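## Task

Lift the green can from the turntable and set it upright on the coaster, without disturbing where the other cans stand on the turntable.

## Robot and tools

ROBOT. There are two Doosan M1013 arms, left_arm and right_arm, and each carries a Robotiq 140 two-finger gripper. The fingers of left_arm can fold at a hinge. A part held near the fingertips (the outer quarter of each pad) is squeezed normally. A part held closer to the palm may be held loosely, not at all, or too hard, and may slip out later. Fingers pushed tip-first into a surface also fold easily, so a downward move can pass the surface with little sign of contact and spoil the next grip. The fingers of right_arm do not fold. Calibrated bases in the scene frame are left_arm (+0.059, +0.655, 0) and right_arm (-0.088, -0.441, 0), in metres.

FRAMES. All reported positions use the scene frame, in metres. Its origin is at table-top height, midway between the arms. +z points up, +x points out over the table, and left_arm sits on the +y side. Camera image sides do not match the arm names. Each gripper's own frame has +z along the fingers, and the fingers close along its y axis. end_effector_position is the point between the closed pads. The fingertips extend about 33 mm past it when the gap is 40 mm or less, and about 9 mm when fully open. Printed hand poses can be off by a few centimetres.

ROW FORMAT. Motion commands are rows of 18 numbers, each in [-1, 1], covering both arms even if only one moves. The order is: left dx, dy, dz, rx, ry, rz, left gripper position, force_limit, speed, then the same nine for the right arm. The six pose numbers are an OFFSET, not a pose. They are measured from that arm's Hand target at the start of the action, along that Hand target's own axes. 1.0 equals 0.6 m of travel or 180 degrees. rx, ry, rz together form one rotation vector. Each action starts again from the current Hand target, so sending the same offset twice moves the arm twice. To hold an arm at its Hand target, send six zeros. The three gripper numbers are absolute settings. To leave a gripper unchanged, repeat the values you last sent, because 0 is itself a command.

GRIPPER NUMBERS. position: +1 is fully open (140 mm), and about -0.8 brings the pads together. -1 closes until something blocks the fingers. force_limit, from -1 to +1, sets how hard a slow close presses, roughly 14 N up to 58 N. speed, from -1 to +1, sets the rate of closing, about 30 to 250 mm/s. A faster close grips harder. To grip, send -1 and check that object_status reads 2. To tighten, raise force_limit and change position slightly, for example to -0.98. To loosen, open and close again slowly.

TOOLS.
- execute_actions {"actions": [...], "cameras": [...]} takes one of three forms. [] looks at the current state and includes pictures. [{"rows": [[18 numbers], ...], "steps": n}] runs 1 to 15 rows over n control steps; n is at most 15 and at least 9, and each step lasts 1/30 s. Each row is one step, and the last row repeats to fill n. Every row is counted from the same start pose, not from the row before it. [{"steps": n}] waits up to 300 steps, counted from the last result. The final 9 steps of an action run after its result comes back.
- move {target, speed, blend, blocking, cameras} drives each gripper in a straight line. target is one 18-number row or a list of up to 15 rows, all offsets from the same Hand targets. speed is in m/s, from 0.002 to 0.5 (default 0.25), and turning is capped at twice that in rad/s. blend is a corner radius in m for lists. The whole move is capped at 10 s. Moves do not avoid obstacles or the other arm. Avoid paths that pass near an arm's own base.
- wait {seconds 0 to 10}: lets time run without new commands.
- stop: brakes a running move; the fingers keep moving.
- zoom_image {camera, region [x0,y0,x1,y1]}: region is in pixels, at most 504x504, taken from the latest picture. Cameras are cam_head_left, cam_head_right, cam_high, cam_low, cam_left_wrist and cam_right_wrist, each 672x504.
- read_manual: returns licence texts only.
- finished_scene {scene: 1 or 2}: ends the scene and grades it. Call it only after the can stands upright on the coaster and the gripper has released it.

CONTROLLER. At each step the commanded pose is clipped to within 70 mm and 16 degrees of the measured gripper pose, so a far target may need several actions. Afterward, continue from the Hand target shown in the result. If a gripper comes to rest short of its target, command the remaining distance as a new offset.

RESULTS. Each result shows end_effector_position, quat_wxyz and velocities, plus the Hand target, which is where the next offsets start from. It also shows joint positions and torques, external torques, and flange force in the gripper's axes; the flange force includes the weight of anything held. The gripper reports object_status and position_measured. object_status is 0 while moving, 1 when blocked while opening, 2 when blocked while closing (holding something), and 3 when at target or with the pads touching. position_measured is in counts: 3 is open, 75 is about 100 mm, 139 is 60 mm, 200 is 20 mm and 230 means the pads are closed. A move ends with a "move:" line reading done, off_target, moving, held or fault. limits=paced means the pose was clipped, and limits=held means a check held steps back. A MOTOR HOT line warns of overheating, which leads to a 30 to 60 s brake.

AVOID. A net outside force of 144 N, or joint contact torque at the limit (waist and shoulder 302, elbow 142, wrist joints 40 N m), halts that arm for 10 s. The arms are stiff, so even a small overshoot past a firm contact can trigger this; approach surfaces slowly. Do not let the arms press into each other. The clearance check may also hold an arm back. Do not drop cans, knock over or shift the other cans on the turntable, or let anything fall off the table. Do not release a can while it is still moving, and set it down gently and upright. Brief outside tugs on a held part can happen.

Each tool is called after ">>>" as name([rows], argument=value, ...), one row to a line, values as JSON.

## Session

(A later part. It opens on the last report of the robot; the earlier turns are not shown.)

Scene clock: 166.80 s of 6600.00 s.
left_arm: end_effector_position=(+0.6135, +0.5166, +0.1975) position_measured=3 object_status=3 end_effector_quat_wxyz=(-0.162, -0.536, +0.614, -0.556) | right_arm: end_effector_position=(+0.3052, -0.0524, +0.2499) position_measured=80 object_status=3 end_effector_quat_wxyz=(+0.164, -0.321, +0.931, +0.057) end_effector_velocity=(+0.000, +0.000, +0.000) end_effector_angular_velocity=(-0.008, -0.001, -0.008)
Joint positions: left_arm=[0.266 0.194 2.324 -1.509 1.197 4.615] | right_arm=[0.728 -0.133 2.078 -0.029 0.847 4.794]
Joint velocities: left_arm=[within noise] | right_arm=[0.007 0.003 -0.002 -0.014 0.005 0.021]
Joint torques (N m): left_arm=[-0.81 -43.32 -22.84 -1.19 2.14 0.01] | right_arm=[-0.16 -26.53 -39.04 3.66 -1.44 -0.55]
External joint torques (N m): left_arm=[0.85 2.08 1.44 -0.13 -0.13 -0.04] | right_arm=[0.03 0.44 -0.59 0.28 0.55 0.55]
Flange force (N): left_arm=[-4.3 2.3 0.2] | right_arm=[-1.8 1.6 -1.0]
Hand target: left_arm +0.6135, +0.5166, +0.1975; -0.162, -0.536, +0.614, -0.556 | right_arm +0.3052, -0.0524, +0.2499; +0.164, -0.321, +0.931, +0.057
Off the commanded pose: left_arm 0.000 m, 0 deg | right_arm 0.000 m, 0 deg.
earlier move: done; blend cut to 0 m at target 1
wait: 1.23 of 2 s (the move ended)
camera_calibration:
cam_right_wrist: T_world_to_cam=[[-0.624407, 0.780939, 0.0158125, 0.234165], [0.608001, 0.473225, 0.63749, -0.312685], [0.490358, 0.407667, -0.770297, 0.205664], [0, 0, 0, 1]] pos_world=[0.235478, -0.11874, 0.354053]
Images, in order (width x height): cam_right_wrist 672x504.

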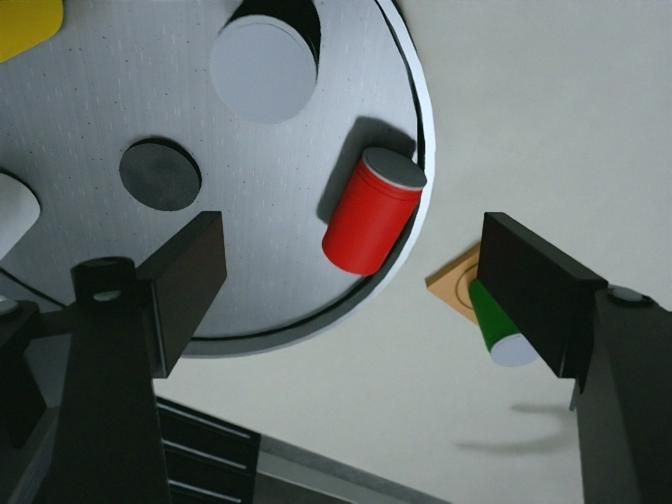

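>>> zoom_image(camera="cam_right_wrist", region=[280, 110, 460, 300])

Scaled by 2.653 from the camera's 672x504 image, which has a finer 960x720 frame.

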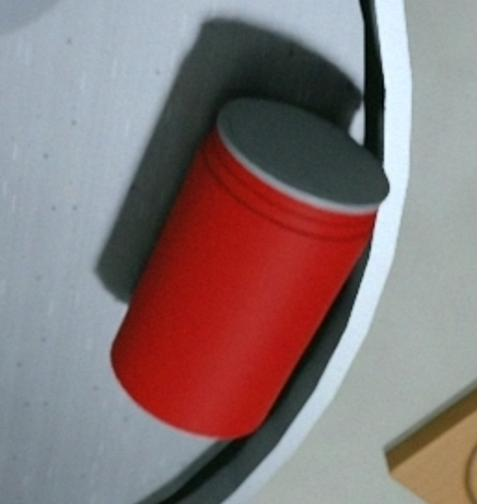

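>>> move(target=[0,0,0,0,0,0,1,0,0,0.11060,-0.31363,-0.06703,-0.20273,0.10125,-0.47198,0.39,0,-1], speed=0.4, cameras=["cam_right_wrist"])

Scene clock: 200.30 s of 6600.00 s.
left_arm: end_effector_position=(+0.6135, +0.5166, +0.1975) position_measured=3 object_status=3 end_effector_quat_wxyz=(-0.162, -0.536, +0.614, -0.556) | right_arm: end_effector_position=(+0.3611, -0.2474, +0.2650) position_measured=80 object_status=3 end_effector_quat_wxyz=(+0.074, +0.888, -0.429, -0.149) end_effector_velocity=(+0.000, -0.001, +0.000) end_effector_angular_velocity=(+0.001, +0.002, +0.010)
Joint positions: left_arm=[0.266 0.194 2.324 -1.509 1.197 4.615] | right_arm=[0.275 0.103 1.814 0.087 1.546 2.732]
Joint velocities: left_arm=[within noise] | right_arm=[0 0.002 -0.001 -0.002 0.002 -0.01]
Joint torques (N m): left_arm=[-0.91 -43.47 -22.88 -1.22 2.12 -0.01] | right_arm=[-1.01 -50.68 -37.04 4.49 0.48 -0.19]
External joint torques (N m): left_arm=[0.88 2.26 1.48 -0.11 -0.1 -0.01] | right_arm=[1.06 1.47 -1.46 -0.29 0.36 0.2]
Flange force (N): left_arm=[-4.8 2.4 0.2] | right_arm=[-0.6 -4.8 -3.0]
Hand target: left_arm +0.6135, +0.5166, +0.1975; -0.162, -0.536, +0.614, -0.556 | right_arm +0.3611, -0.2475, +0.2650; +0.074, +0.888, -0.429, -0.149
Off the commanded pose: left_arm 0.000 m, 0 deg | right_arm 0.000 m, 0 deg.
Kept back: nothing.
move: done
camera_calibration:
cam_right_wrist: T_world_to_cam=[[-0.731686, -0.624035, 0.274256, 0.0438003], [-0.442428, 0.740852, 0.505367, 0.216554], [-0.51855, 0.248431, -0.818161, 0.606931], [0, 0, 0, 1]] pos_world=[0.442581, -0.283882, 0.375116]
Images, in order (width x height): cam_right_wrist 672x504.

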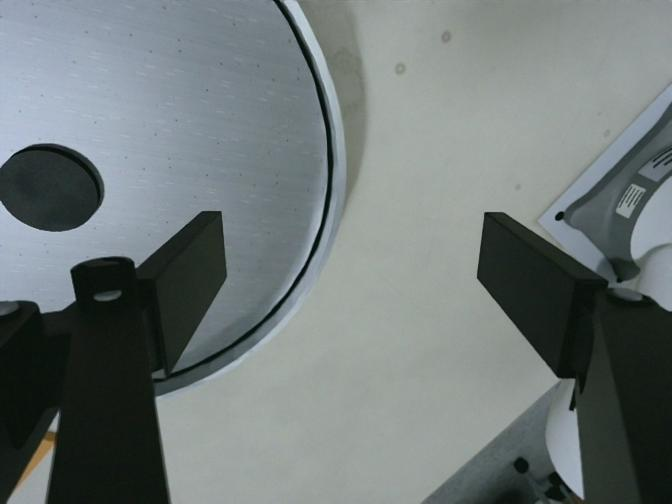

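>>> execute_actions([
  {"steps": 300},
], cameras=[])

>>> execute_actions([
  {"steps": 28},
], cameras=[])

>>> move([
  [0,0,-0.01,0,0,0,1,0,0,-0.02644,0.00523,0.00706,0.006694,-0.008627,0.031494,0.39,0,-1],
  [0,0,-0.01,0,0,0,1,0,0,-0.04843,0.00120,0.03708,0.013389,-0.017255,0.062988,0.39,0,-1],
  [0,0,-0.01,0,0,0,1,0,0,-0.07001,-0.00651,0.06955,0.020083,-0.025882,0.094482,0.39,0,-1],
  [0,0,-0.01,0,0,0,1,0,0,-0.09156,-0.01703,0.10124,0.026777,-0.034509,0.125976,0.39,0,-1],
  [0,0,-0.01,0,0,0,1,0,0,-0.11278,-0.03032,0.13210,0.033472,-0.043137,0.157470,0.39,0,-1],
  [0,0,-0.01,0,0,0,1,0,0,-0.13394,-0.04560,0.15940,0.040166,-0.051764,0.188964,0.39,0,-1],
  [0,0,-0.01,0,0,0,1,0,0,-0.15931,-0.05688,0.16171,0.046860,-0.060391,0.220458,0.39,0,-1],
  [0,0,-0.01,0,0,0,1,0,0,-0.18349,-0.07067,0.16307,0.053555,-0.069019,0.251952,0.39,0,-1],
  [0,0,-0.01,0,0,0,1,0,0,-0.20621,-0.08679,0.16349,0.060249,-0.077646,0.283446,0.39,0,-1],
  [0,0,-0.01,0,0,0,1,0,0,-0.22723,-0.10507,0.16294,0.066943,-0.086273,0.314940,0.39,0,-1],
  [0,0,-0.01,0,0,0,1,0,0,-0.24631,-0.12532,0.16145,0.073638,-0.094901,0.346434,0.39,0,-1],
  [0,0,-0.01,0,0,0,1,0,0,-0.26119,-0.13549,0.14419,0.078101,-0.100652,0.367430,0.39,0,-1],
  [0,0,-0.01,0,0,0,1,0,0,-0.28540,-0.14717,0.09975,0.084795,-0.109280,0.398924,0.39,0,-1],
  [0,0,-0.01,0,0,0,1,0,0,-0.30726,-0.13978,0.02704,0.088142,-0.113593,0.414671,0.39,0,-1],
], speed=[0.3294,0.3294,0.3294,0.3294,0.3294,0.3294,0.3294,0.3294,0.3294,0.3294,0.3294,0.3294,0.3294,0.25], blend=0.01, blocking=false, cameras=[])

>>> wait(seconds=0.7, cameras=["cam_right_wrist"])

>>> wait(seconds=0.4, cameras=["cam_right_wrist"])

>>> wait(seconds=0.35, cameras=["cam_right_wrist"])

>>> wait(seconds=3, cameras=["cam_right_wrist"])

Scene clock: 210.30 s of 6600.00 s.
left_arm: end_effector_position=(+0.6135, +0.5166, +0.1975) position_measured=3 object_status=3 end_effector_quat_wxyz=(-0.162, -0.536, +0.614, -0.556) | right_arm: end_effector_position=(+0.3611, -0.2475, +0.2650) position_measured=80 object_status=3 end_effector_quat_wxyz=(+0.074, +0.888, -0.429, -0.149)
Joint positions: left_arm=[0.266 0.194 2.324 -1.509 1.197 4.615] | right_arm=[0.275 0.103 1.814 0.086 1.547 2.731]
Joint velocities: within noise
Joint torques (N m): left_arm=[-0.81 -43.53 -22.9 -1.22 2.13 -0.05] | right_arm=[-1.18 -50.19 -37.9 4.34 0.58 -0.16]
External joint torques (N m): left_arm=[0.8 2.33 1.54 -0.1 -0.11 0.02] | right_arm=[1.18 1.1 -0.58 -0.16 0.26 0.17]
Flange force (N): left_arm=[-4.9 2.5 0.4] | right_arm=[-1.3 -3.2 -1.3]
Hand target: left_arm +0.6135, +0.5166, +0.1975; -0.162, -0.536, +0.614, -0.556 | right_arm +0.3611, -0.2475, +0.2650; +0.074, +0.888, -0.429, -0.149
Off the commanded pose: left_arm 0.000 m, 0 deg | right_arm 0.000 m, 0 deg.
Steps of this call (1-300: nothing new was sent). Readings (end_effector_position of left_arm | right_arm; what the end effector reports):
1: (+0.6135, +0.5166, +0.1975) | (+0.3611, -0.2474, +0.2650) | left_arm position_measured=3 object_status=3 | right_arm position_measured=80 object_status=3
2: (+0.6135, +0.5166, +0.1975) | (+0.3611, -0.2474, +0.2650) | left_arm position_measured=3 object_status=3 | right_arm position_measured=80 object_status=3
4: (+0.6135, +0.5166, +0.1975) | (+0.3611, -0.2475, +0.2650) | left_arm position_measured=3 object_status=3 | right_arm position_measured=80 object_status=3
8: (+0.6135, +0.5166, +0.1975) | (+0.3611, -0.2475, +0.2650) | left_arm position_measured=3 object_status=3 | right_arm position_measured=80 object_status=3
300: the state above
No camera images: "cameras" was empty.

Scene clock: 211.23 s of 6600.00 s.
left_arm: end_effector_position=(+0.6135, +0.5166, +0.1975) position_measured=3 object_status=3 end_effector_quat_wxyz=(-0.162, -0.536, +0.614, -0.556) | right_arm: end_effector_position=(+0.3611, -0.2475, +0.2650) position_measured=80 object_status=3 end_effector_quat_wxyz=(+0.074, +0.888, -0.429, -0.149)
Joint positions: left_arm=[0.266 0.194 2.324 -1.509 1.197 4.615] | right_arm=[0.275 0.103 1.814 0.086 1.547 2.731]
Joint velocities: within noise
Joint torques (N m): left_arm=[-0.66 -43.31 -22.92 -1.24 2.18 -0.05] | right_arm=[-1.18 -50.84 -37.86 4.37 0.66 -0.18]
External joint torques (N m): left_arm=[0.62 2.11 1.56 -0.08 -0.16 0.02] | right_arm=[1.17 1.76 -0.62 -0.18 0.18 0.19]
Flange force (N): left_arm=[-4.3 2.6 0.7] | right_arm=[-0.9 -4.3 -1.2]
Hand target: left_arm +0.6135, +0.5166, +0.1975; -0.162, -0.536, +0.614, -0.556 | right_arm +0.3611, -0.2475, +0.2650; +0.074, +0.888, -0.429, -0.149
Off the commanded pose: left_arm 0.000 m, 0 deg | right_arm 0.000 m, 0 deg.
Steps of this call (1-28: nothing new was sent). Readings (end_effector_position of left_arm | right_arm; what the end effector reports):
1: (+0.6135, +0.5166, +0.1975) | (+0.3611, -0.2475, +0.2650) | left_arm position_measured=3 object_status=3 | right_arm position_measured=80 object_status=3
2: (+0.6135, +0.5166, +0.1975) | (+0.3611, -0.2475, +0.2650) | left_arm position_measured=3 object_status=3 | right_arm position_measured=80 object_status=3
4: (+0.6135, +0.5166, +0.1975) | (+0.3611, -0.2475, +0.2650) | left_arm position_measured=3 object_status=3 | right_arm position_measured=80 object_status=3
8: (+0.6135, +0.5166, +0.1975) | (+0.3611, -0.2475, +0.2650) | left_arm position_measured=3 object_status=3 | right_arm position_measured=80 object_status=3
28: the state above
No camera images: "cameras" was empty.

Scene clock: 211.73 s of 6600.00 s.
left_arm: end_effector_position=(+0.6112, +0.5216, +0.1995) position_measured=3 object_status=3 end_effector_quat_wxyz=(-0.162, -0.536, +0.614, -0.556) | right_arm: end_effector_position=(+0.3376, -0.2264, +0.2508) position_measured=80 object_status=3 end_effector_quat_wxyz=(+0.059, +0.841, -0.514, -0.157) end_effector_velocity=(-0.070, +0.074, -0.092) end_effector_angular_velocity=(+0.000, +0.010, -0.642)
Joint positions: left_arm=[0.278 0.189 2.324 -1.498 1.205 4.611] | right_arm=[0.285 0.075 1.873 0.153 1.496 2.92]
Joint velocities: left_arm=[within noise] | right_arm=[0.049 -0.058 0.242 0.212 -0.27 0.608]
Joint torques (N m): left_arm=[-3.11 -44.23 -23.17 -1.36 2.14 -0.12] | right_arm=[-0.79 -47.52 -37.71 4.5 0.3 -0.46]
External joint torques (N m): left_arm=[2.9 3.46 1.71 0.04 -0.12 0.09] | right_arm=[1.02 2.55 0.17 -0.29 0.49 0.47]
Flange force (N): left_arm=[-9.0 2.8 -3.4] | right_arm=[-1.7 -4.3 0.0]
Hand target: left_arm +0.6112, +0.5217, +0.1995; -0.162, -0.536, +0.614, -0.556 | right_arm +0.3287, -0.2160, +0.2378; +0.052, +0.818, -0.550, -0.158
Off the commanded pose: left_arm 0.000 m, 0 deg | right_arm 0.178 m, 68 deg.
Kept back: nothing.
move: running; path passed 2 of 14 targets
No camera images: "cameras" was empty.

Scene clock: 212.43 s of 6600.00 s.
left_arm: end_effector_position=(+0.6112, +0.5217, +0.1995) position_measured=3 object_status=3 end_effector_quat_wxyz=(-0.162, -0.536, +0.614, -0.556) | right_arm: end_effector_position=(+0.3017, -0.1640, +0.1860) position_measured=80 object_status=3 end_effector_quat_wxyz=(+0.022, +0.703, -0.691, -0.167) end_effector_velocity=(-0.029, +0.101, -0.024) end_effector_angular_velocity=(+0.007, -0.003, -0.646)
Joint positions: left_arm=[0.278 0.189 2.324 -1.497 1.205 4.611] | right_arm=[0.346 0.053 2.026 0.297 1.266 3.353]
Joint velocities: left_arm=[within noise] | right_arm=[0.122 -0.057 0.111 0.183 -0.252 0.652]
Joint torques (N m): left_arm=[-0.94 -43.37 -22.99 -1.17 2.11 -0.03] | right_arm=[0.82 -44.43 -36.41 4.34 0.26 -0.08]
External joint torques (N m): left_arm=[0.98 2.43 1.46 -0.13 -0.1 0.01] | right_arm=[-0.49 0.37 -1.27 -0.02 0.35 0.09]
Flange force (N): left_arm=[-5.3 2.3 0.1] | right_arm=[-0.6 -2.3 -2.4]
Hand target: left_arm +0.6112, +0.5217, +0.1995; -0.162, -0.536, +0.614, -0.556 | right_arm +0.2982, -0.1502, +0.1837; +0.015, +0.672, -0.722, -0.165
Off the commanded pose: left_arm 0.000 m, 0 deg | right_arm 0.138 m, 42 deg.
earlier move: running; path passed 6 of 14 targets
wait: 0.70 s; no rest
camera_calibration:
cam_right_wrist: T_world_to_cam=[[-0.959057, -0.0522907, 0.278345, 0.23565], [0.100918, 0.8552, 0.508379, 0.0227129], [-0.264624, 0.515654, -0.814908, 0.457428], [0, 0, 0, 1]] pos_world=[0.344756, -0.242976, 0.295622]
Images, in order (width x height): cam_right_wrist 672x504.

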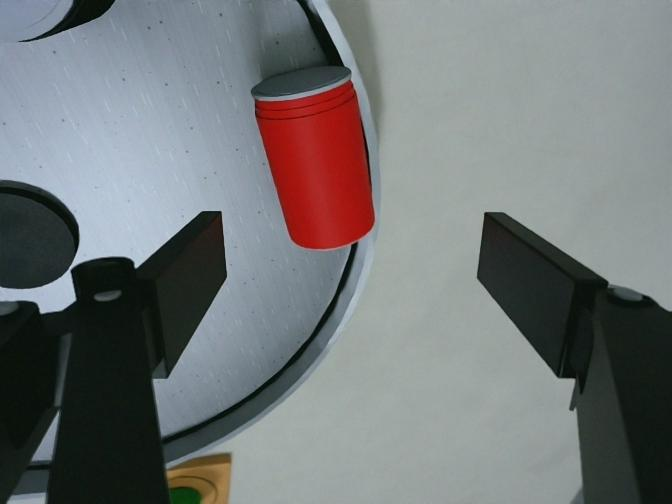

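Scene clock: 212.83 s of 6600.00 s.
left_arm: end_effector_position=(+0.6112, +0.5217, +0.1995) position_measured=3 object_status=3 end_effector_quat_wxyz=(-0.162, -0.536, +0.614, -0.556) | right_arm: end_effector_position=(+0.2951, -0.1230, +0.1840) position_measured=80 object_status=3 end_effector_quat_wxyz=(+0.000, -0.608, +0.776, +0.170) end_effector_velocity=(-0.003, +0.104, +0.000) end_effector_angular_velocity=(+0.003, +0.004, -0.651)
Joint positions: left_arm=[0.278 0.189 2.324 -1.497 1.205 4.611] | right_arm=[0.401 0.03 2.054 0.358 1.172 3.627]
Joint velocities: left_arm=[within noise] | right_arm=[0.152 -0.041 0.043 0.123 -0.244 0.708]
Joint torques (N m): left_arm=[-0.77 -43.15 -23.02 -1.2 2.15 -0.03] | right_arm=[-0.75 -40.46 -37 4.23 0.38 0.07]
External joint torques (N m): left_arm=[0.74 2.23 1.51 -0.11 -0.14 0] | right_arm=[0.7 1.07 0.11 -0.01 -0.01 -0.06]
Flange force (N): left_arm=[-4.6 2.4 0.5] | right_arm=[-1.7 -0.7 1.4]
Hand target: left_arm +0.6112, +0.5217, +0.1995; -0.162, -0.536, +0.614, -0.556 | right_arm +0.2953, -0.1086, +0.1837; +0.007, -0.572, +0.803, +0.166
Off the commanded pose: left_arm 0.000 m, 0 deg | right_arm 0.109 m, 27 deg.
earlier move: running; path passed 9 of 14 targets
wait: 0.40 s; no rest
camera_calibration:
cam_right_wrist: T_world_to_cam=[[-0.940207, 0.195146, 0.279156, 0.25677], [0.317292, 0.799815, 0.509532, -0.0816157], [-0.12384, 0.567639, -0.81391, 0.397551], [0, 0, 0, 1]] pos_world=[0.316545, -0.210496, 0.293478]
Images, in order (width x height): cam_right_wrist 672x504.

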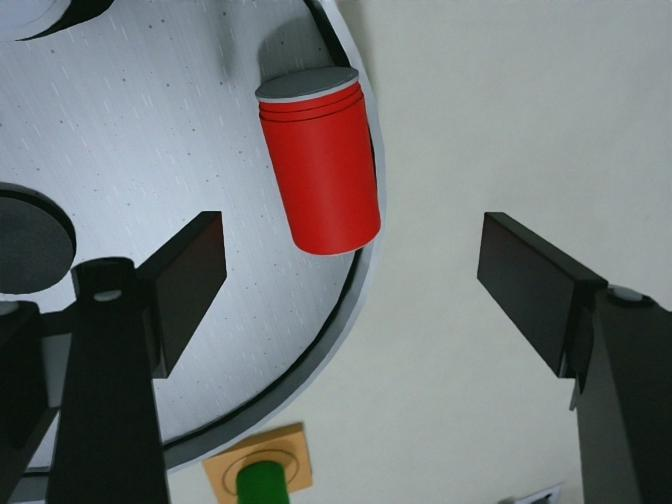

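Scene clock: 213.20 s of 6600.00 s.
left_arm: end_effector_position=(+0.6112, +0.5217, +0.1995) position_measured=3 object_status=3 end_effector_quat_wxyz=(-0.162, -0.536, +0.614, -0.556) | right_arm: end_effector_position=(+0.2979, -0.0860, +0.1868) position_measured=80 object_status=3 end_effector_quat_wxyz=(+0.019, -0.513, +0.841, +0.170) end_effector_velocity=(+0.021, +0.102, +0.058) end_effector_angular_velocity=(+0.010, +0.000, -0.640)
Joint positions: left_arm=[0.278 0.189 2.324 -1.497 1.205 4.611] | right_arm=[0.459 0.02 2.06 0.39 1.085 3.89]
Joint velocities: left_arm=[within noise] | right_arm=[0.161 -0.056 -0.059 0.037 -0.162 0.774]
Joint torques (N m): left_arm=[-0.84 -43.12 -23.07 -1.22 2.11 -0.02] | right_arm=[-0.6 -45.37 -39.32 4.76 -0.08 -0.17]
External joint torques (N m): left_arm=[0.86 2.19 1.58 -0.08 -0.1 -0.01] | right_arm=[0.77 2.16 -1.01 -0.19 0.19 0.18]
Flange force (N): left_arm=[-4.6 2.5 0.1] | right_arm=[-5.2 -1.5 0.9]
Hand target: left_arm +0.6112, +0.5217, +0.1995; -0.162, -0.536, +0.614, -0.556 | right_arm +0.3020, -0.0710, +0.1995; +0.027, -0.471, +0.866, +0.164
Off the commanded pose: left_arm 0.000 m, 0 deg | right_arm 0.086 m, 13 deg.
earlier move: running; path passed 12 of 14 targets
wait: 0.37 s; no rest
camera_calibration:
cam_right_wrist: T_world_to_cam=[[-0.868944, 0.407143, 0.281375, 0.247962], [0.494825, 0.70414, 0.509249, -0.174583], [0.00920975, 0.58174, -0.813323, 0.340619], [0, 0, 0, 1]] pos_world=[0.298716, -0.176177, 0.296169]
Images, in order (width x height): cam_right_wrist 672x504.

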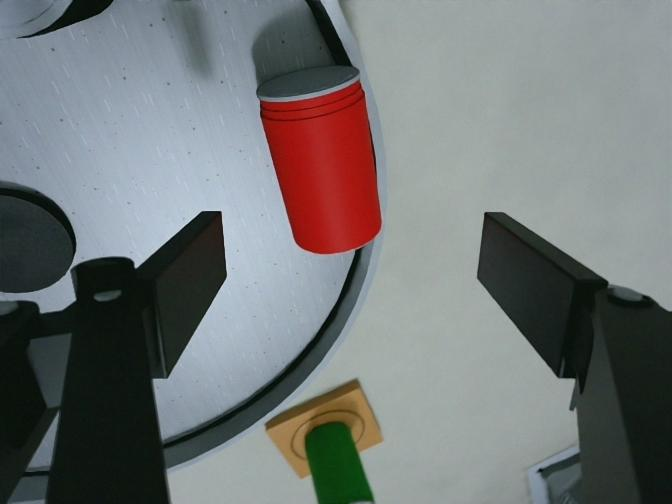

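Scene clock: 213.97 s of 6600.00 s.
left_arm: end_effector_position=(+0.6112, +0.5217, +0.1995) position_measured=3 object_status=3 end_effector_quat_wxyz=(-0.162, -0.536, +0.614, -0.556) | right_arm: end_effector_position=(+0.3095, -0.0510, +0.2649) position_measured=80 object_status=3 end_effector_quat_wxyz=(+0.038, -0.412, +0.896, +0.162) end_effector_velocity=(+0.001, +0.000, +0.002) end_effector_angular_velocity=(-0.002, -0.002, -0.003)
Joint positions: left_arm=[0.278 0.189 2.324 -1.497 1.205 4.611] | right_arm=[0.523 -0.032 1.956 0.351 1.133 4.238]
Joint velocities: left_arm=[within noise] | right_arm=[0.002 0 -0.003 -0.003 0.001 0.007]
Joint torques (N m): left_arm=[-0.93 -43.23 -22.95 -1.2 2.13 -0.02] | right_arm=[-1.31 -37.34 -38.76 4.6 -0.24 -0.19]
External joint torques (N m): left_arm=[0.99 2.28 1.41 -0.1 -0.12 0] | right_arm=[1.26 0.93 -1.01 -0.05 0.1 0.2]
Flange force (N): left_arm=[-5.0 2.2 0.0] | right_arm=[-4.0 2.0 0.2]
Hand target: left_arm +0.6112, +0.5217, +0.1995; -0.162, -0.536, +0.614, -0.556 | right_arm +0.3095, -0.0510, +0.2650; +0.038, -0.412, +0.896, +0.162
Off the commanded pose: left_arm 0.000 m, 0 deg | right_arm 0.000 m, 0 deg.
earlier move: done
wait: 0.77 of 3 s (the move ended)
camera_calibration:
cam_right_wrist: T_world_to_cam=[[-0.752716, 0.598252, 0.274795, 0.197313], [0.642354, 0.575955, 0.505626, -0.295898], [0.144222, 0.557109, -0.81782, 0.341832], [0, 0, 0, 1]] pos_world=[0.289292, -0.138057, 0.37495]
Images, in order (width x height): cam_right_wrist 672x504.

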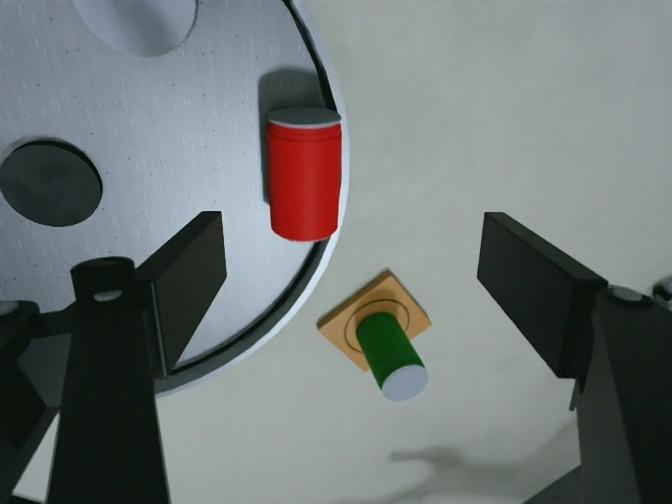

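>>> execute_actions(actions=[], cameras=["cam_head_left", "cam_right_wrist"])

Scene clock: 236.87 s of 6600.00 s.
left_arm: end_effector_position=(+0.6112, +0.5217, +0.1995) position_measured=3 object_status=3 end_effector_quat_wxyz=(-0.162, -0.536, +0.614, -0.556) | right_arm: end_effector_position=(+0.3095, -0.0510, +0.2650) position_measured=80 object_status=3 end_effector_quat_wxyz=(+0.038, -0.412, +0.896, +0.162)
Joint positions: left_arm=[0.278 0.189 2.324 -1.497 1.205 4.611] | right_arm=[0.523 -0.032 1.956 0.35 1.133 4.239]
Joint velocities: within noise
Joint torques (N m): left_arm=[-0.77 -43.13 -22.98 -1.18 2.12 -0.02] | right_arm=[-1.6 -37.13 -38.95 4.73 -0.37 -0.15]
External joint torques (N m): left_arm=[0.87 2.15 1.46 -0.12 -0.12 -0.01] | right_arm=[1.59 0.6 -0.92 -0.18 0.23 0.16]
Flange force (N): left_arm=[-4.6 2.4 0.1] | right_arm=[-3.6 2.7 0.0]
Hand target: left_arm +0.6112, +0.5217, +0.1995; -0.162, -0.536, +0.614, -0.556 | right_arm +0.3095, -0.0510, +0.2650; +0.038, -0.412, +0.896, +0.162
Off the commanded pose: left_arm 0.000 m, 0 deg | right_arm 0.000 m, 0 deg.
Steps of this call (1-687: nothing new was sent). Readings (end_effector_position of left_arm | right_arm; what the end effector reports):
1: (+0.6112, +0.5217, +0.1995) | (+0.3095, -0.0510, +0.2649) | left_arm position_measured=3 object_status=3 | right_arm position_measured=80 object_status=3
2: (+0.6112, +0.5217, +0.1995) | (+0.3095, -0.0510, +0.2649) | left_arm position_measured=3 object_status=3 | right_arm position_measured=80 object_status=3
4: (+0.6112, +0.5217, +0.1995) | (+0.3095, -0.0510, +0.2650) | left_arm position_measured=3 object_status=3 | right_arm position_measured=80 object_status=3
8: (+0.6112, +0.5217, +0.1995) | (+0.3095, -0.0510, +0.2650) | left_arm position_measured=3 object_status=3 | right_arm position_measured=80 object_status=3
687: the state above
camera_calibration:
cam_right_wrist: T_world_to_cam=[[-0.752619, 0.598409, 0.274722, 0.197263], [0.642443, 0.575894, 0.505582, -0.296021], [0.144334, 0.557004, -0.817872, 0.341896], [0, 0, 0, 1]] pos_world=[0.289293, -0.138004, 0.375098]
Images, in order (width x height): cam_head_left 672x504, cam_right_wrist 672x504.

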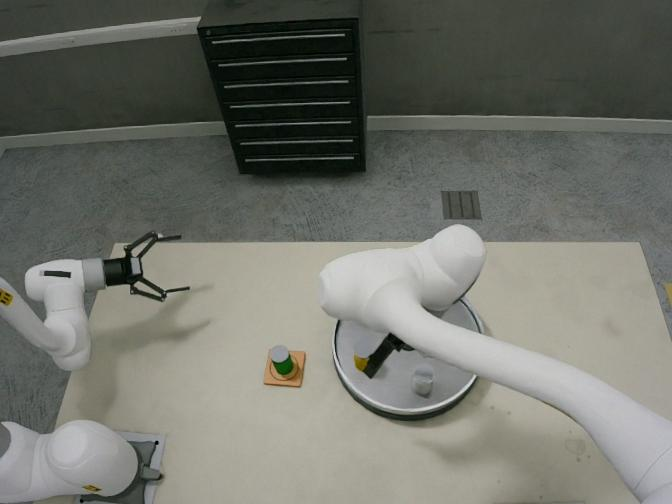

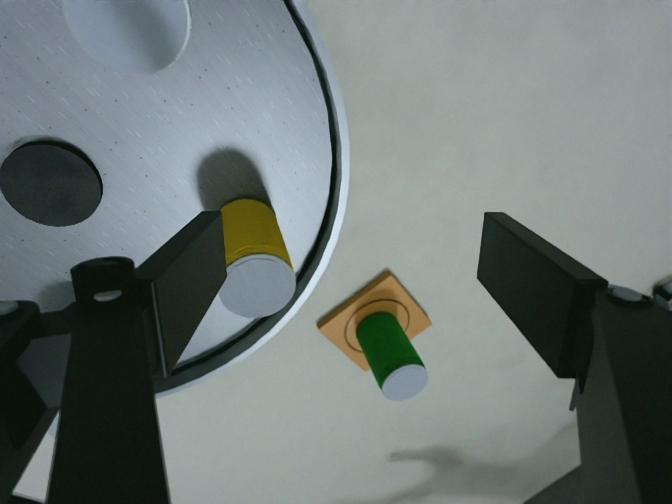

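>>> move(target=[0,0,0,0,0,0,1,0,0, 0.21860,-0.29027,-0.01133,-0.100415,0.12941,-0.47241,0.5,0,-1], speed=0.35, cameras=["cam_right_wrist"])

Scene clock: 240.03 s of 6600.00 s.
left_arm: end_effector_position=(+0.6112, +0.5217, +0.1995) position_measured=3 object_status=3 end_effector_quat_wxyz=(-0.162, -0.536, +0.614, -0.556) | right_arm: end_effector_position=(+0.3545, -0.2542, +0.2000) position_measured=66 object_status=3 end_effector_quat_wxyz=(+0.088, +0.925, -0.342, -0.141) end_effector_velocity=(+0.000, -0.001, +0.000) end_effector_angular_velocity=(+0.001, +0.001, +0.009)
Joint positions: left_arm=[0.278 0.189 2.324 -1.497 1.205 4.611] | right_arm=[0.302 0.141 1.898 0.034 1.435 2.573]
Joint velocities: left_arm=[within noise] | right_arm=[-0.001 0 0.001 -0.002 0 -0.009]
Joint torques (N m): left_arm=[-0.88 -42.93 -22.9 -1.2 2.16 -0.01] | right_arm=[-2.22 -52.19 -35.51 3.79 0.81 -0.5]
External joint torques (N m): left_arm=[0.85 2.01 1.38 -0.1 -0.15 -0.01] | right_arm=[2.26 1.3 -0.9 0.07 0.05 0.51]
Flange force (N): left_arm=[-4.3 2.2 0.1] | right_arm=[-2.4 -5.5 -1.1]
Hand target: left_arm +0.6112, +0.5217, +0.1995; -0.162, -0.536, +0.614, -0.556 | right_arm +0.3545, -0.2542, +0.1999; +0.088, +0.925, -0.342, -0.141
Off the commanded pose: left_arm 0.000 m, 0 deg | right_arm 0.000 m, 0 deg.
Kept back: nothing.
move: done
camera_calibration:
cam_right_wrist: T_world_to_cam=[[-0.599024, -0.752225, 0.27446, -0.0270697], [-0.575682, 0.642819, 0.505346, 0.273826], [-0.556562, 0.144713, -0.818106, 0.539127], [0, 0, 0, 1]] pos_world=[0.441478, -0.274401, 0.310116]
Images, in order (width x height): cam_right_wrist 672x504.

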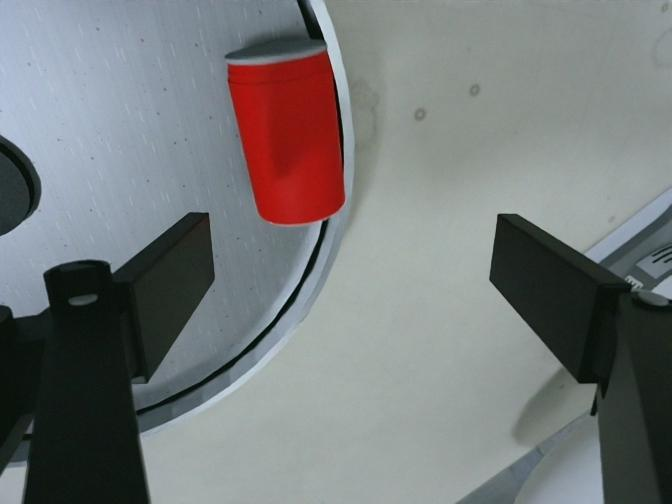

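>>> zoom_image(camera="cam_right_wrist", region=[180, 0, 432, 252])

Scaled by 2.000 from the camera's 672x504 image, which has a finer 960x720 frame.

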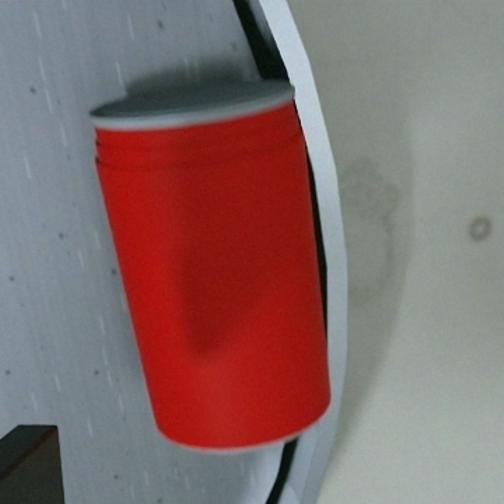

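>>> move(target=[0,0,0,0,0,0,1,0,0, -0.00050,-0.00786,-0.00205,0,0,0,0.53,0,-1], speed=0.1, cameras=["cam_right_wrist"])

Scene clock: 248.97 s of 6600.00 s.
left_arm: end_effector_position=(+0.6112, +0.5217, +0.1995) position_measured=3 object_status=3 end_effector_quat_wxyz=(-0.162, -0.536, +0.614, -0.556) | right_arm: end_effector_position=(+0.3575, -0.2505, +0.2000) position_measured=62 object_status=3 end_effector_quat_wxyz=(+0.088, +0.925, -0.342, -0.141)
Joint positions: left_arm=[0.278 0.189 2.324 -1.497 1.205 4.611] | right_arm=[0.307 0.148 1.89 0.035 1.436 2.577]
Joint velocities: within noise
Joint torques (N m): left_arm=[-0.9 -43.24 -23.03 -1.18 2.14 -0.01] | right_arm=[-1.44 -52.5 -35.82 4.04 0.69 -0.3]
External joint torques (N m): left_arm=[0.96 2.3 1.53 -0.12 -0.13 -0.01] | right_arm=[1.41 0.9 -0.58 -0.18 0.17 0.31]
Flange force (N): left_arm=[-4.9 2.5 0.1] | right_arm=[-1.3 -3.5 -1.0]
Hand target: left_arm +0.6112, +0.5217, +0.1995; -0.162, -0.536, +0.614, -0.556 | right_arm +0.3576, -0.2504, +0.1999; +0.088, +0.925, -0.342, -0.141
Off the commanded pose: left_arm 0.000 m, 0 deg | right_arm 0.000 m, 0 deg.
Kept back: nothing.
move: done
camera_calibration:
cam_right_wrist: T_world_to_cam=[[-0.598534, -0.75265, 0.274363, -0.0227385], [-0.576117, 0.642383, 0.505404, 0.273238], [-0.556638, 0.144436, -0.818103, 0.540216], [0, 0, 0, 1]] pos_world=[0.444512, -0.270664, 0.310095]
Images, in order (width x height): cam_right_wrist 672x504.

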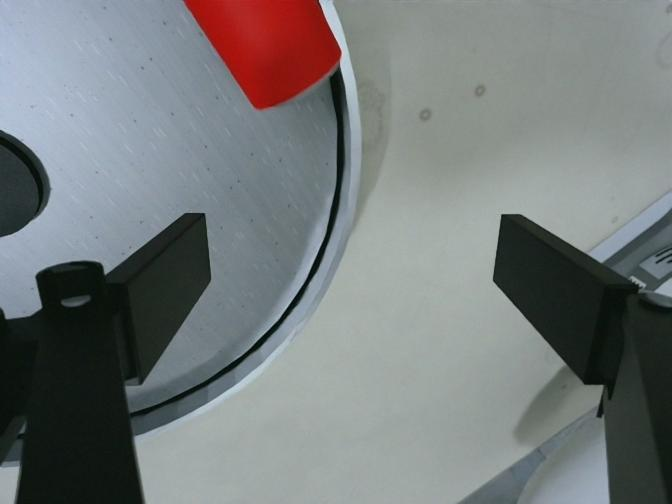

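>>> execute_actions([
  {"steps": 23},
], cameras=["cam_right_wrist"])

Scene clock: 249.73 s of 6600.00 s.
left_arm: end_effector_position=(+0.6112, +0.5217, +0.1995) position_measured=3 object_status=3 end_effector_quat_wxyz=(-0.162, -0.536, +0.614, -0.556) | right_arm: end_effector_position=(+0.3576, -0.2504, +0.2000) position_measured=62 object_status=3 end_effector_quat_wxyz=(+0.088, +0.925, -0.342, -0.141)
Joint positions: left_arm=[0.278 0.189 2.324 -1.497 1.205 4.611] | right_arm=[0.307 0.148 1.89 0.035 1.436 2.577]
Joint velocities: within noise
Joint torques (N m): left_arm=[-0.95 -43.15 -22.94 -1.18 2.12 -0.03] | right_arm=[-0.98 -52.71 -35.84 4.01 0.72 -0.2]
External joint torques (N m): left_arm=[1.01 2.22 1.48 -0.11 -0.11 0.01] | right_arm=[0.97 1.17 -0.59 -0.14 0.13 0.21]
Flange force (N): left_arm=[-4.8 2.4 -0.1] | right_arm=[-0.3 -3.4 -0.9]
Hand target: left_arm +0.6112, +0.5217, +0.1995; -0.162, -0.536, +0.614, -0.556 | right_arm +0.3576, -0.2504, +0.1999; +0.088, +0.925, -0.342, -0.141
Off the commanded pose: left_arm 0.000 m, 0 deg | right_arm 0.000 m, 0 deg.
Steps of this call (1-23: nothing new was sent). Readings (end_effector_position of left_arm | right_arm; what the end effector reports):
1: (+0.6112, +0.5217, +0.1995) | (+0.3575, -0.2505, +0.2000) | left_arm position_measured=3 object_status=3 | right_arm position_measured=62 object_status=3
2: (+0.6112, +0.5217, +0.1995) | (+0.3576, -0.2504, +0.2000) | left_arm position_measured=3 object_status=3 | right_arm position_measured=62 object_status=3
4: (+0.6112, +0.5217, +0.1995) | (+0.3576, -0.2504, +0.2000) | left_arm position_measured=3 object_status=3 | right_arm position_measured=62 object_status=3
8: (+0.6112, +0.5217, +0.1995) | (+0.3576, -0.2504, +0.2000) | left_arm position_measured=3 object_status=3 | right_arm position_measured=62 object_status=3
23: the state above
camera_calibration:
cam_right_wrist: T_world_to_cam=[[-0.598534, -0.752653, 0.274355, -0.0226766], [-0.576124, 0.642379, 0.505401, 0.27323], [-0.556631, 0.144437, -0.818107, 0.540235], [0, 0, 0, 1]] pos_world=[0.444553, -0.270615, 0.3101]
Images, in order (width x height): cam_right_wrist 672x504.

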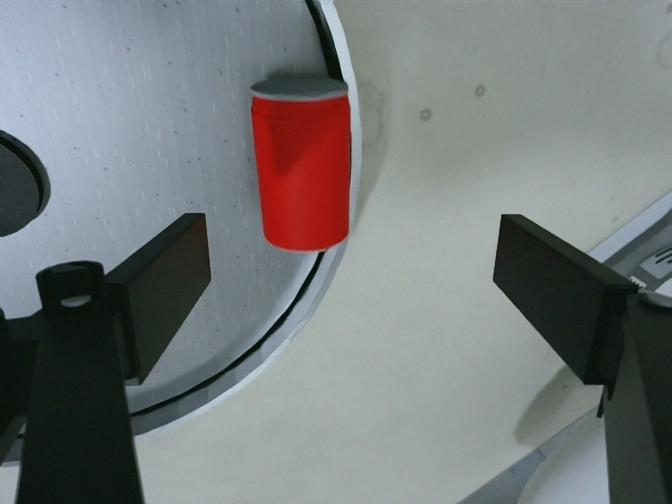

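>>> execute_actions([
  {"steps": 277},
], cameras=[])

>>> move([
  [0,0,-0.01,0,0,0,1,0,0,-0.02466,-0.00442,0.02167,0.006694,-0.008627,0.031494,-1,0,-1],
  [0,0,-0.01,0,0,0,1,0,0,-0.04664,-0.01518,0.05515,0.013389,-0.017255,0.062988,-1,0,-1],
  [0,0,-0.01,0,0,0,1,0,0,-0.06830,-0.02880,0.08777,0.020083,-0.025882,0.094482,-1,0,-1],
  [0,0,-0.01,0,0,0,1,0,0,-0.08936,-0.04521,0.11951,0.026777,-0.034509,0.125976,-1,0,-1],
  [0,0,-0.01,0,0,0,1,0,0,-0.10950,-0.06431,0.15030,0.033472,-0.043137,0.157470,-1,0,-1],
  [0,0,-0.01,0,0,0,1,0,0,-0.12969,-0.08440,0.17432,0.040166,-0.051764,0.188964,-1,0,-1],
  [0,0,-0.01,0,0,0,1,0,0,-0.16791,-0.11289,0.17464,0.051323,-0.066143,0.241454,-1,0,-1],
  [0,0,-0.01,0,0,0,1,0,0,-0.20089,-0.14722,0.17224,0.062480,-0.080522,0.293944,-1,0,-1],
  [0,0,-0.01,0,0,0,1,0,0,-0.22763,-0.18636,0.16720,0.073638,-0.094901,0.346434,-1,0,-1],
  [0,0,-0.01,0,0,0,1,0,0,-0.24731,-0.22912,0.15967,0.084795,-0.109280,0.398924,-1,0,-1],
  [0,0,-0.01,0,0,0,1,0,0,-0.25934,-0.27420,0.14988,0.095952,-0.123659,0.451414,-1,0,-1],
  [0,0,-0.01,0,0,0,1,0,0,-0.26581,-0.29274,0.12801,0.101531,-0.130848,0.477659,-1,0,-1],
  [0,0,-0.01,0,0,0,1,0,0,-0.27666,-0.31204,0.07211,0.109341,-0.140913,0.514402,-1,0,-1],
  [0,0,-0.01,0,0,0,1,0,0,-0.29119,-0.30593,-0.00428,0.112688,-0.145227,0.530149,-1,0,-1],
  [0,0,-0.01,0,0,0,1,0,0,-0.31127,-0.28005,-0.09876,0.112688,-0.145227,0.530149,-1,0,-1],
], speed=[0.3294,0.3294,0.3294,0.3294,0.3294,0.3294,0.3294,0.3294,0.3294,0.3294,0.3294,0.3294,0.3294,0.25,0.25], blend=0.01, blocking=false, cameras=["cam_right_wrist"])

Scene clock: 258.97 s of 6600.00 s.
left_arm: end_effector_position=(+0.6112, +0.5217, +0.1995) position_measured=3 object_status=3 end_effector_quat_wxyz=(-0.162, -0.536, +0.614, -0.556) | right_arm: end_effector_position=(+0.3576, -0.2504, +0.1999) position_measured=62 object_status=3 end_effector_quat_wxyz=(+0.088, +0.925, -0.342, -0.141)
Joint positions: left_arm=[0.278 0.189 2.324 -1.497 1.205 4.611] | right_arm=[0.307 0.148 1.89 0.035 1.436 2.577]
Joint velocities: within noise
Joint torques (N m): left_arm=[-0.59 -43.27 -23.02 -1.23 2.14 -0.04] | right_arm=[-1.12 -52.43 -35.69 4.04 0.69 -0.18]
External joint torques (N m): left_arm=[0.7 2.29 1.51 -0.06 -0.13 0.01] | right_arm=[1.11 0.9 -0.73 -0.18 0.16 0.19]
Flange force (N): left_arm=[-4.7 2.4 0.5] | right_arm=[-0.6 -3.2 -1.2]
Hand target: left_arm +0.6112, +0.5217, +0.1995; -0.162, -0.536, +0.614, -0.556 | right_arm +0.3576, -0.2504, +0.1999; +0.088, +0.925, -0.342, -0.141
Off the commanded pose: left_arm 0.000 m, 0 deg | right_arm 0.000 m, 0 deg.
Steps of this call (1-277: nothing new was sent). Readings (end_effector_position of left_arm | right_arm; what the end effector reports):
1: (+0.6112, +0.5217, +0.1995) | (+0.3576, -0.2504, +0.2000) | left_arm position_measured=3 object_status=3 | right_arm position_measured=62 object_status=3
2: (+0.6112, +0.5217, +0.1995) | (+0.3576, -0.2504, +0.2000) | left_arm position_measured=3 object_status=3 | right_arm position_measured=62 object_status=3
4: (+0.6112, +0.5217, +0.1995) | (+0.3576, -0.2504, +0.2000) | left_arm position_measured=3 object_status=3 | right_arm position_measured=62 object_status=3
8: (+0.6112, +0.5217, +0.1995) | (+0.3576, -0.2504, +0.2000) | left_arm position_measured=3 object_status=3 | right_arm position_measured=62 object_status=3
277: the state above
No camera images: "cameras" was empty.

Scene clock: 259.47 s of 6600.00 s.
left_arm: end_effector_position=(+0.6088, +0.5267, +0.2014) position_measured=3 object_status=3 end_effector_quat_wxyz=(-0.162, -0.536, +0.614, -0.556) end_effector_velocity=(+0.000, +0.003, +0.001) end_effector_angular_velocity=(+0.000, +0.001, +0.002) | right_arm: end_effector_position=(+0.3336, -0.2289, +0.1741) position_measured=83 object_status=0 end_effector_quat_wxyz=(+0.074, +0.887, -0.431, -0.151) end_effector_velocity=(-0.071, +0.077, -0.106) end_effector_angular_velocity=(+0.002, +0.008, -0.640)
Joint positions: left_arm=[0.291 0.185 2.324 -1.486 1.212 4.607] | right_arm=[0.317 0.14 1.953 0.105 1.372 2.756]
Joint velocities: left_arm=[0.006 -0.001 -0.001 0.004 0.002 -0.003] | right_arm=[0.048 0 0.22 0.232 -0.274 0.58]
Joint torques (N m): left_arm=[-1.14 -44.01 -23.2 -1.34 2.04 0.03] | right_arm=[-1.87 -50.42 -35.26 4.13 0.43 -0.36]
External joint torques (N m): left_arm=[0.94 3.51 1.57 0.04 -0.03 -0.05] | right_arm=[2.12 1.14 -0.01 -0.25 0.4 0.37]
Flange force (N): left_arm=[-7.4 2.1 0.5] | right_arm=[-3.3 -3.2 0.0]
Hand target: left_arm +0.6088, +0.5269, +0.2015; -0.162, -0.536, +0.614, -0.556 | right_arm +0.3245, -0.2178, +0.1591; +0.067, +0.867, -0.469, -0.152
Off the commanded pose: left_arm 0.000 m, 0 deg | right_arm 0.244 m, 90 deg.
Kept back: nothing.
move: running; path passed 2 of 15 targets
camera_calibration:
cam_right_wrist: T_world_to_cam=[[-0.732881, -0.621823, 0.276081, 0.0607462], [-0.437977, 0.741726, 0.507956, 0.234902], [-0.520635, 0.251354, -0.815941, 0.514711], [0, 0, 0, 1]] pos_world=[0.415378, -0.265834, 0.283884]
Images, in order (width x height): cam_right_wrist 672x504.

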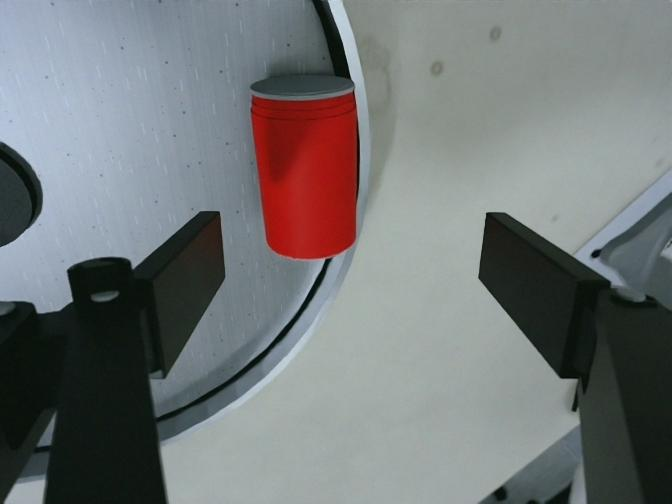

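>>> wait(seconds=1.5, cameras=["cam_right_wrist"])

Scene clock: 261.20 s of 6600.00 s.
left_arm: end_effector_position=(+0.6088, +0.5269, +0.2015) position_measured=3 object_status=3 end_effector_quat_wxyz=(-0.162, -0.536, +0.614, -0.556) | right_arm: end_effector_position=(+0.3030, -0.0564, +0.1041) position_measured=153 object_status=0 end_effector_quat_wxyz=(+0.018, -0.519, +0.837, +0.169) end_effector_velocity=(+0.041, +0.099, +0.000) end_effector_angular_velocity=(+0.003, +0.007, -0.651)
Joint positions: left_arm=[0.291 0.185 2.323 -1.486 1.213 4.607] | right_arm=[0.506 0.138 2.108 0.434 0.922 3.84]
Joint velocities: left_arm=[within noise] | right_arm=[0.132 0.026 -0.03 0.074 -0.248 0.696]
Joint torques (N m): left_arm=[-0.92 -42.57 -23.17 -1.17 2.13 -0.02] | right_arm=[-1.23 -49.41 -32.91 3.69 -0.48 -0.1]
External joint torques (N m): left_arm=[0.94 1.92 1.51 -0.12 -0.13 0] | right_arm=[0.97 2.17 -0.91 0.05 0.67 0.11]
Flange force (N): left_arm=[-4.1 2.5 -0.2] | right_arm=[-5.0 -1.4 1.1]
Hand target: left_arm +0.6088, +0.5269, +0.2015; -0.162, -0.536, +0.614, -0.556 | right_arm +0.3095, -0.0425, +0.1037; +0.025, -0.479, +0.862, +0.164
Off the commanded pose: left_arm 0.000 m, 0 deg | right_arm 0.162 m, 25 deg.
earlier move: running; path passed 10 of 15 targets
wait: 1.50 s; no rest
camera_calibration:
cam_right_wrist: T_world_to_cam=[[-0.875245, 0.394074, 0.280448, 0.264888], [0.483678, 0.711576, 0.509623, -0.152058], [0.00126879, 0.581691, -0.813409, 0.25858], [0, 0, 0, 1]] pos_world=[0.305061, -0.146598, 0.213536]
Images, in order (width x height): cam_right_wrist 672x504.

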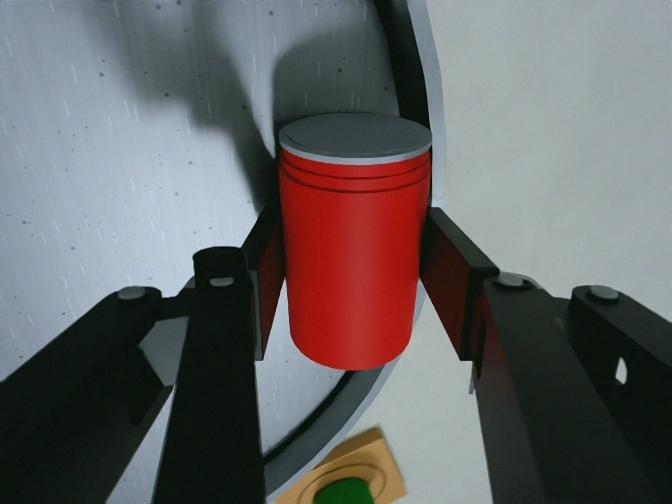

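>>> wait(seconds=3, cameras=["cam_right_wrist", "cam_head_left", "cam_high", "cam_low"])

Scene clock: 262.53 s of 6600.00 s.
left_arm: end_effector_position=(+0.6088, +0.5269, +0.2015) position_measured=3 object_status=3 end_effector_quat_wxyz=(-0.162, -0.536, +0.614, -0.556) | right_arm: end_effector_position=(+0.3430, +0.0023, +0.2499) position_measured=154 object_status=2 end_effector_quat_wxyz=(+0.053, -0.325, +0.931, +0.158)
Joint positions: left_arm=[0.291 0.185 2.323 -1.486 1.213 4.607] | right_arm=[0.593 0.042 1.91 0.326 1.025 4.489]
Joint velocities: within noise
Joint torques (N m): left_arm=[-0.85 -42.69 -23.07 -1.17 2.12 -0.01] | right_arm=[-1.34 -46.28 -39.13 4.67 -0.44 -0.18]
External joint torques (N m): left_arm=[0.72 2.11 1.42 -0.12 -0.11 -0.02] | right_arm=[1.33 2.46 -0.42 -0.22 0.09 0.19]
Flange force (N): left_arm=[-4.3 2.3 0.4] | right_arm=[-4.5 2.4 2.3]
Hand target: left_arm +0.6088, +0.5269, +0.2015; -0.162, -0.536, +0.614, -0.556 | right_arm +0.3430, +0.0024, +0.2500; +0.053, -0.325, +0.931, +0.158
Off the commanded pose: left_arm 0.000 m, 0 deg | right_arm 0.000 m, 0 deg.
earlier move: done
wait: 1.07 of 3 s (the move ended)
camera_calibration:
cam_right_wrist: T_world_to_cam=[[-0.624595, 0.731009, 0.274787, 0.150475], [0.740554, 0.442711, 0.505557, -0.373932], [0.247915, 0.519263, -0.817866, 0.259562], [0, 0, 0, 1]] pos_world=[0.306554, -0.079236, 0.359982]
Images, in order (width x height): cam_head_left 672x504, cam_high 672x504, cam_low 672x504, cam_right_wrist 672x504.

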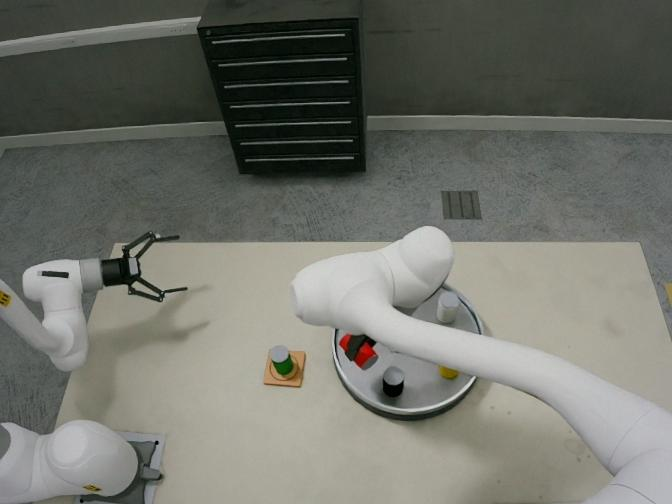

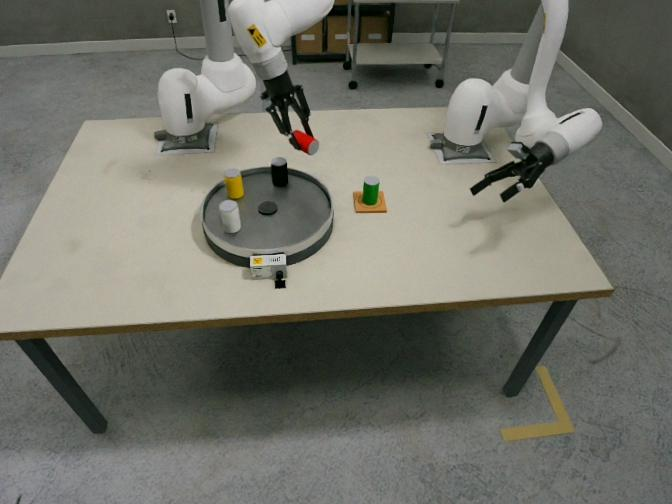

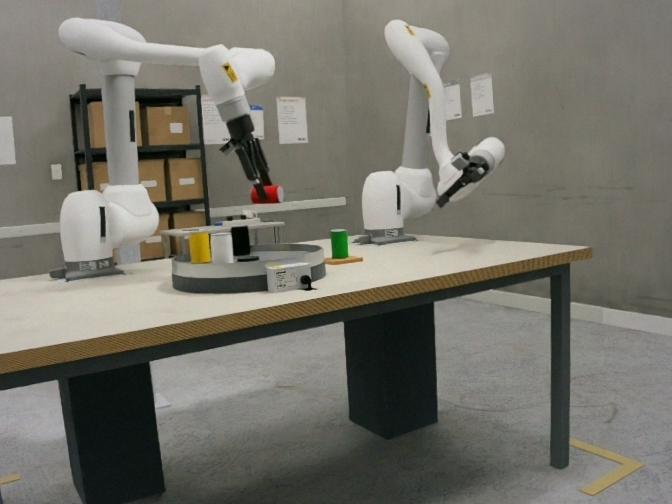

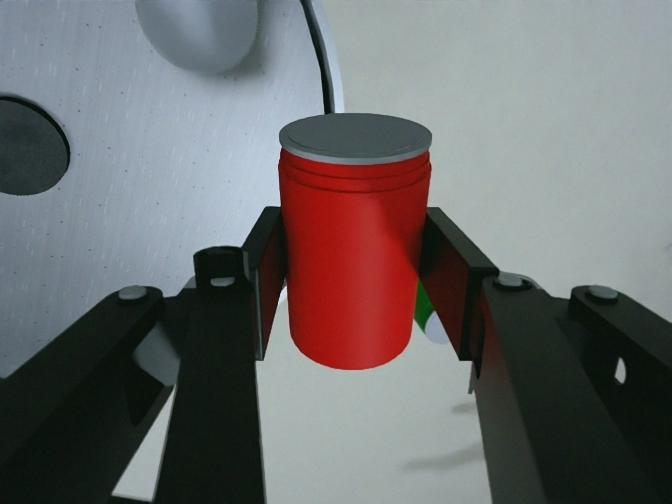

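>>> zoom_image(camera="cam_right_wrist", region=[230, 90, 482, 390])

Scaled by 1.680 from the camera's 672x504 image, which has a finer 960x720 frame.

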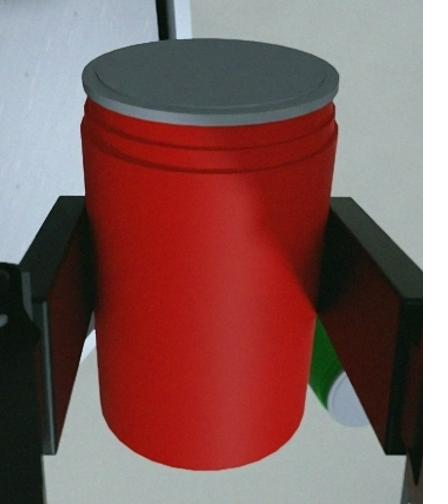

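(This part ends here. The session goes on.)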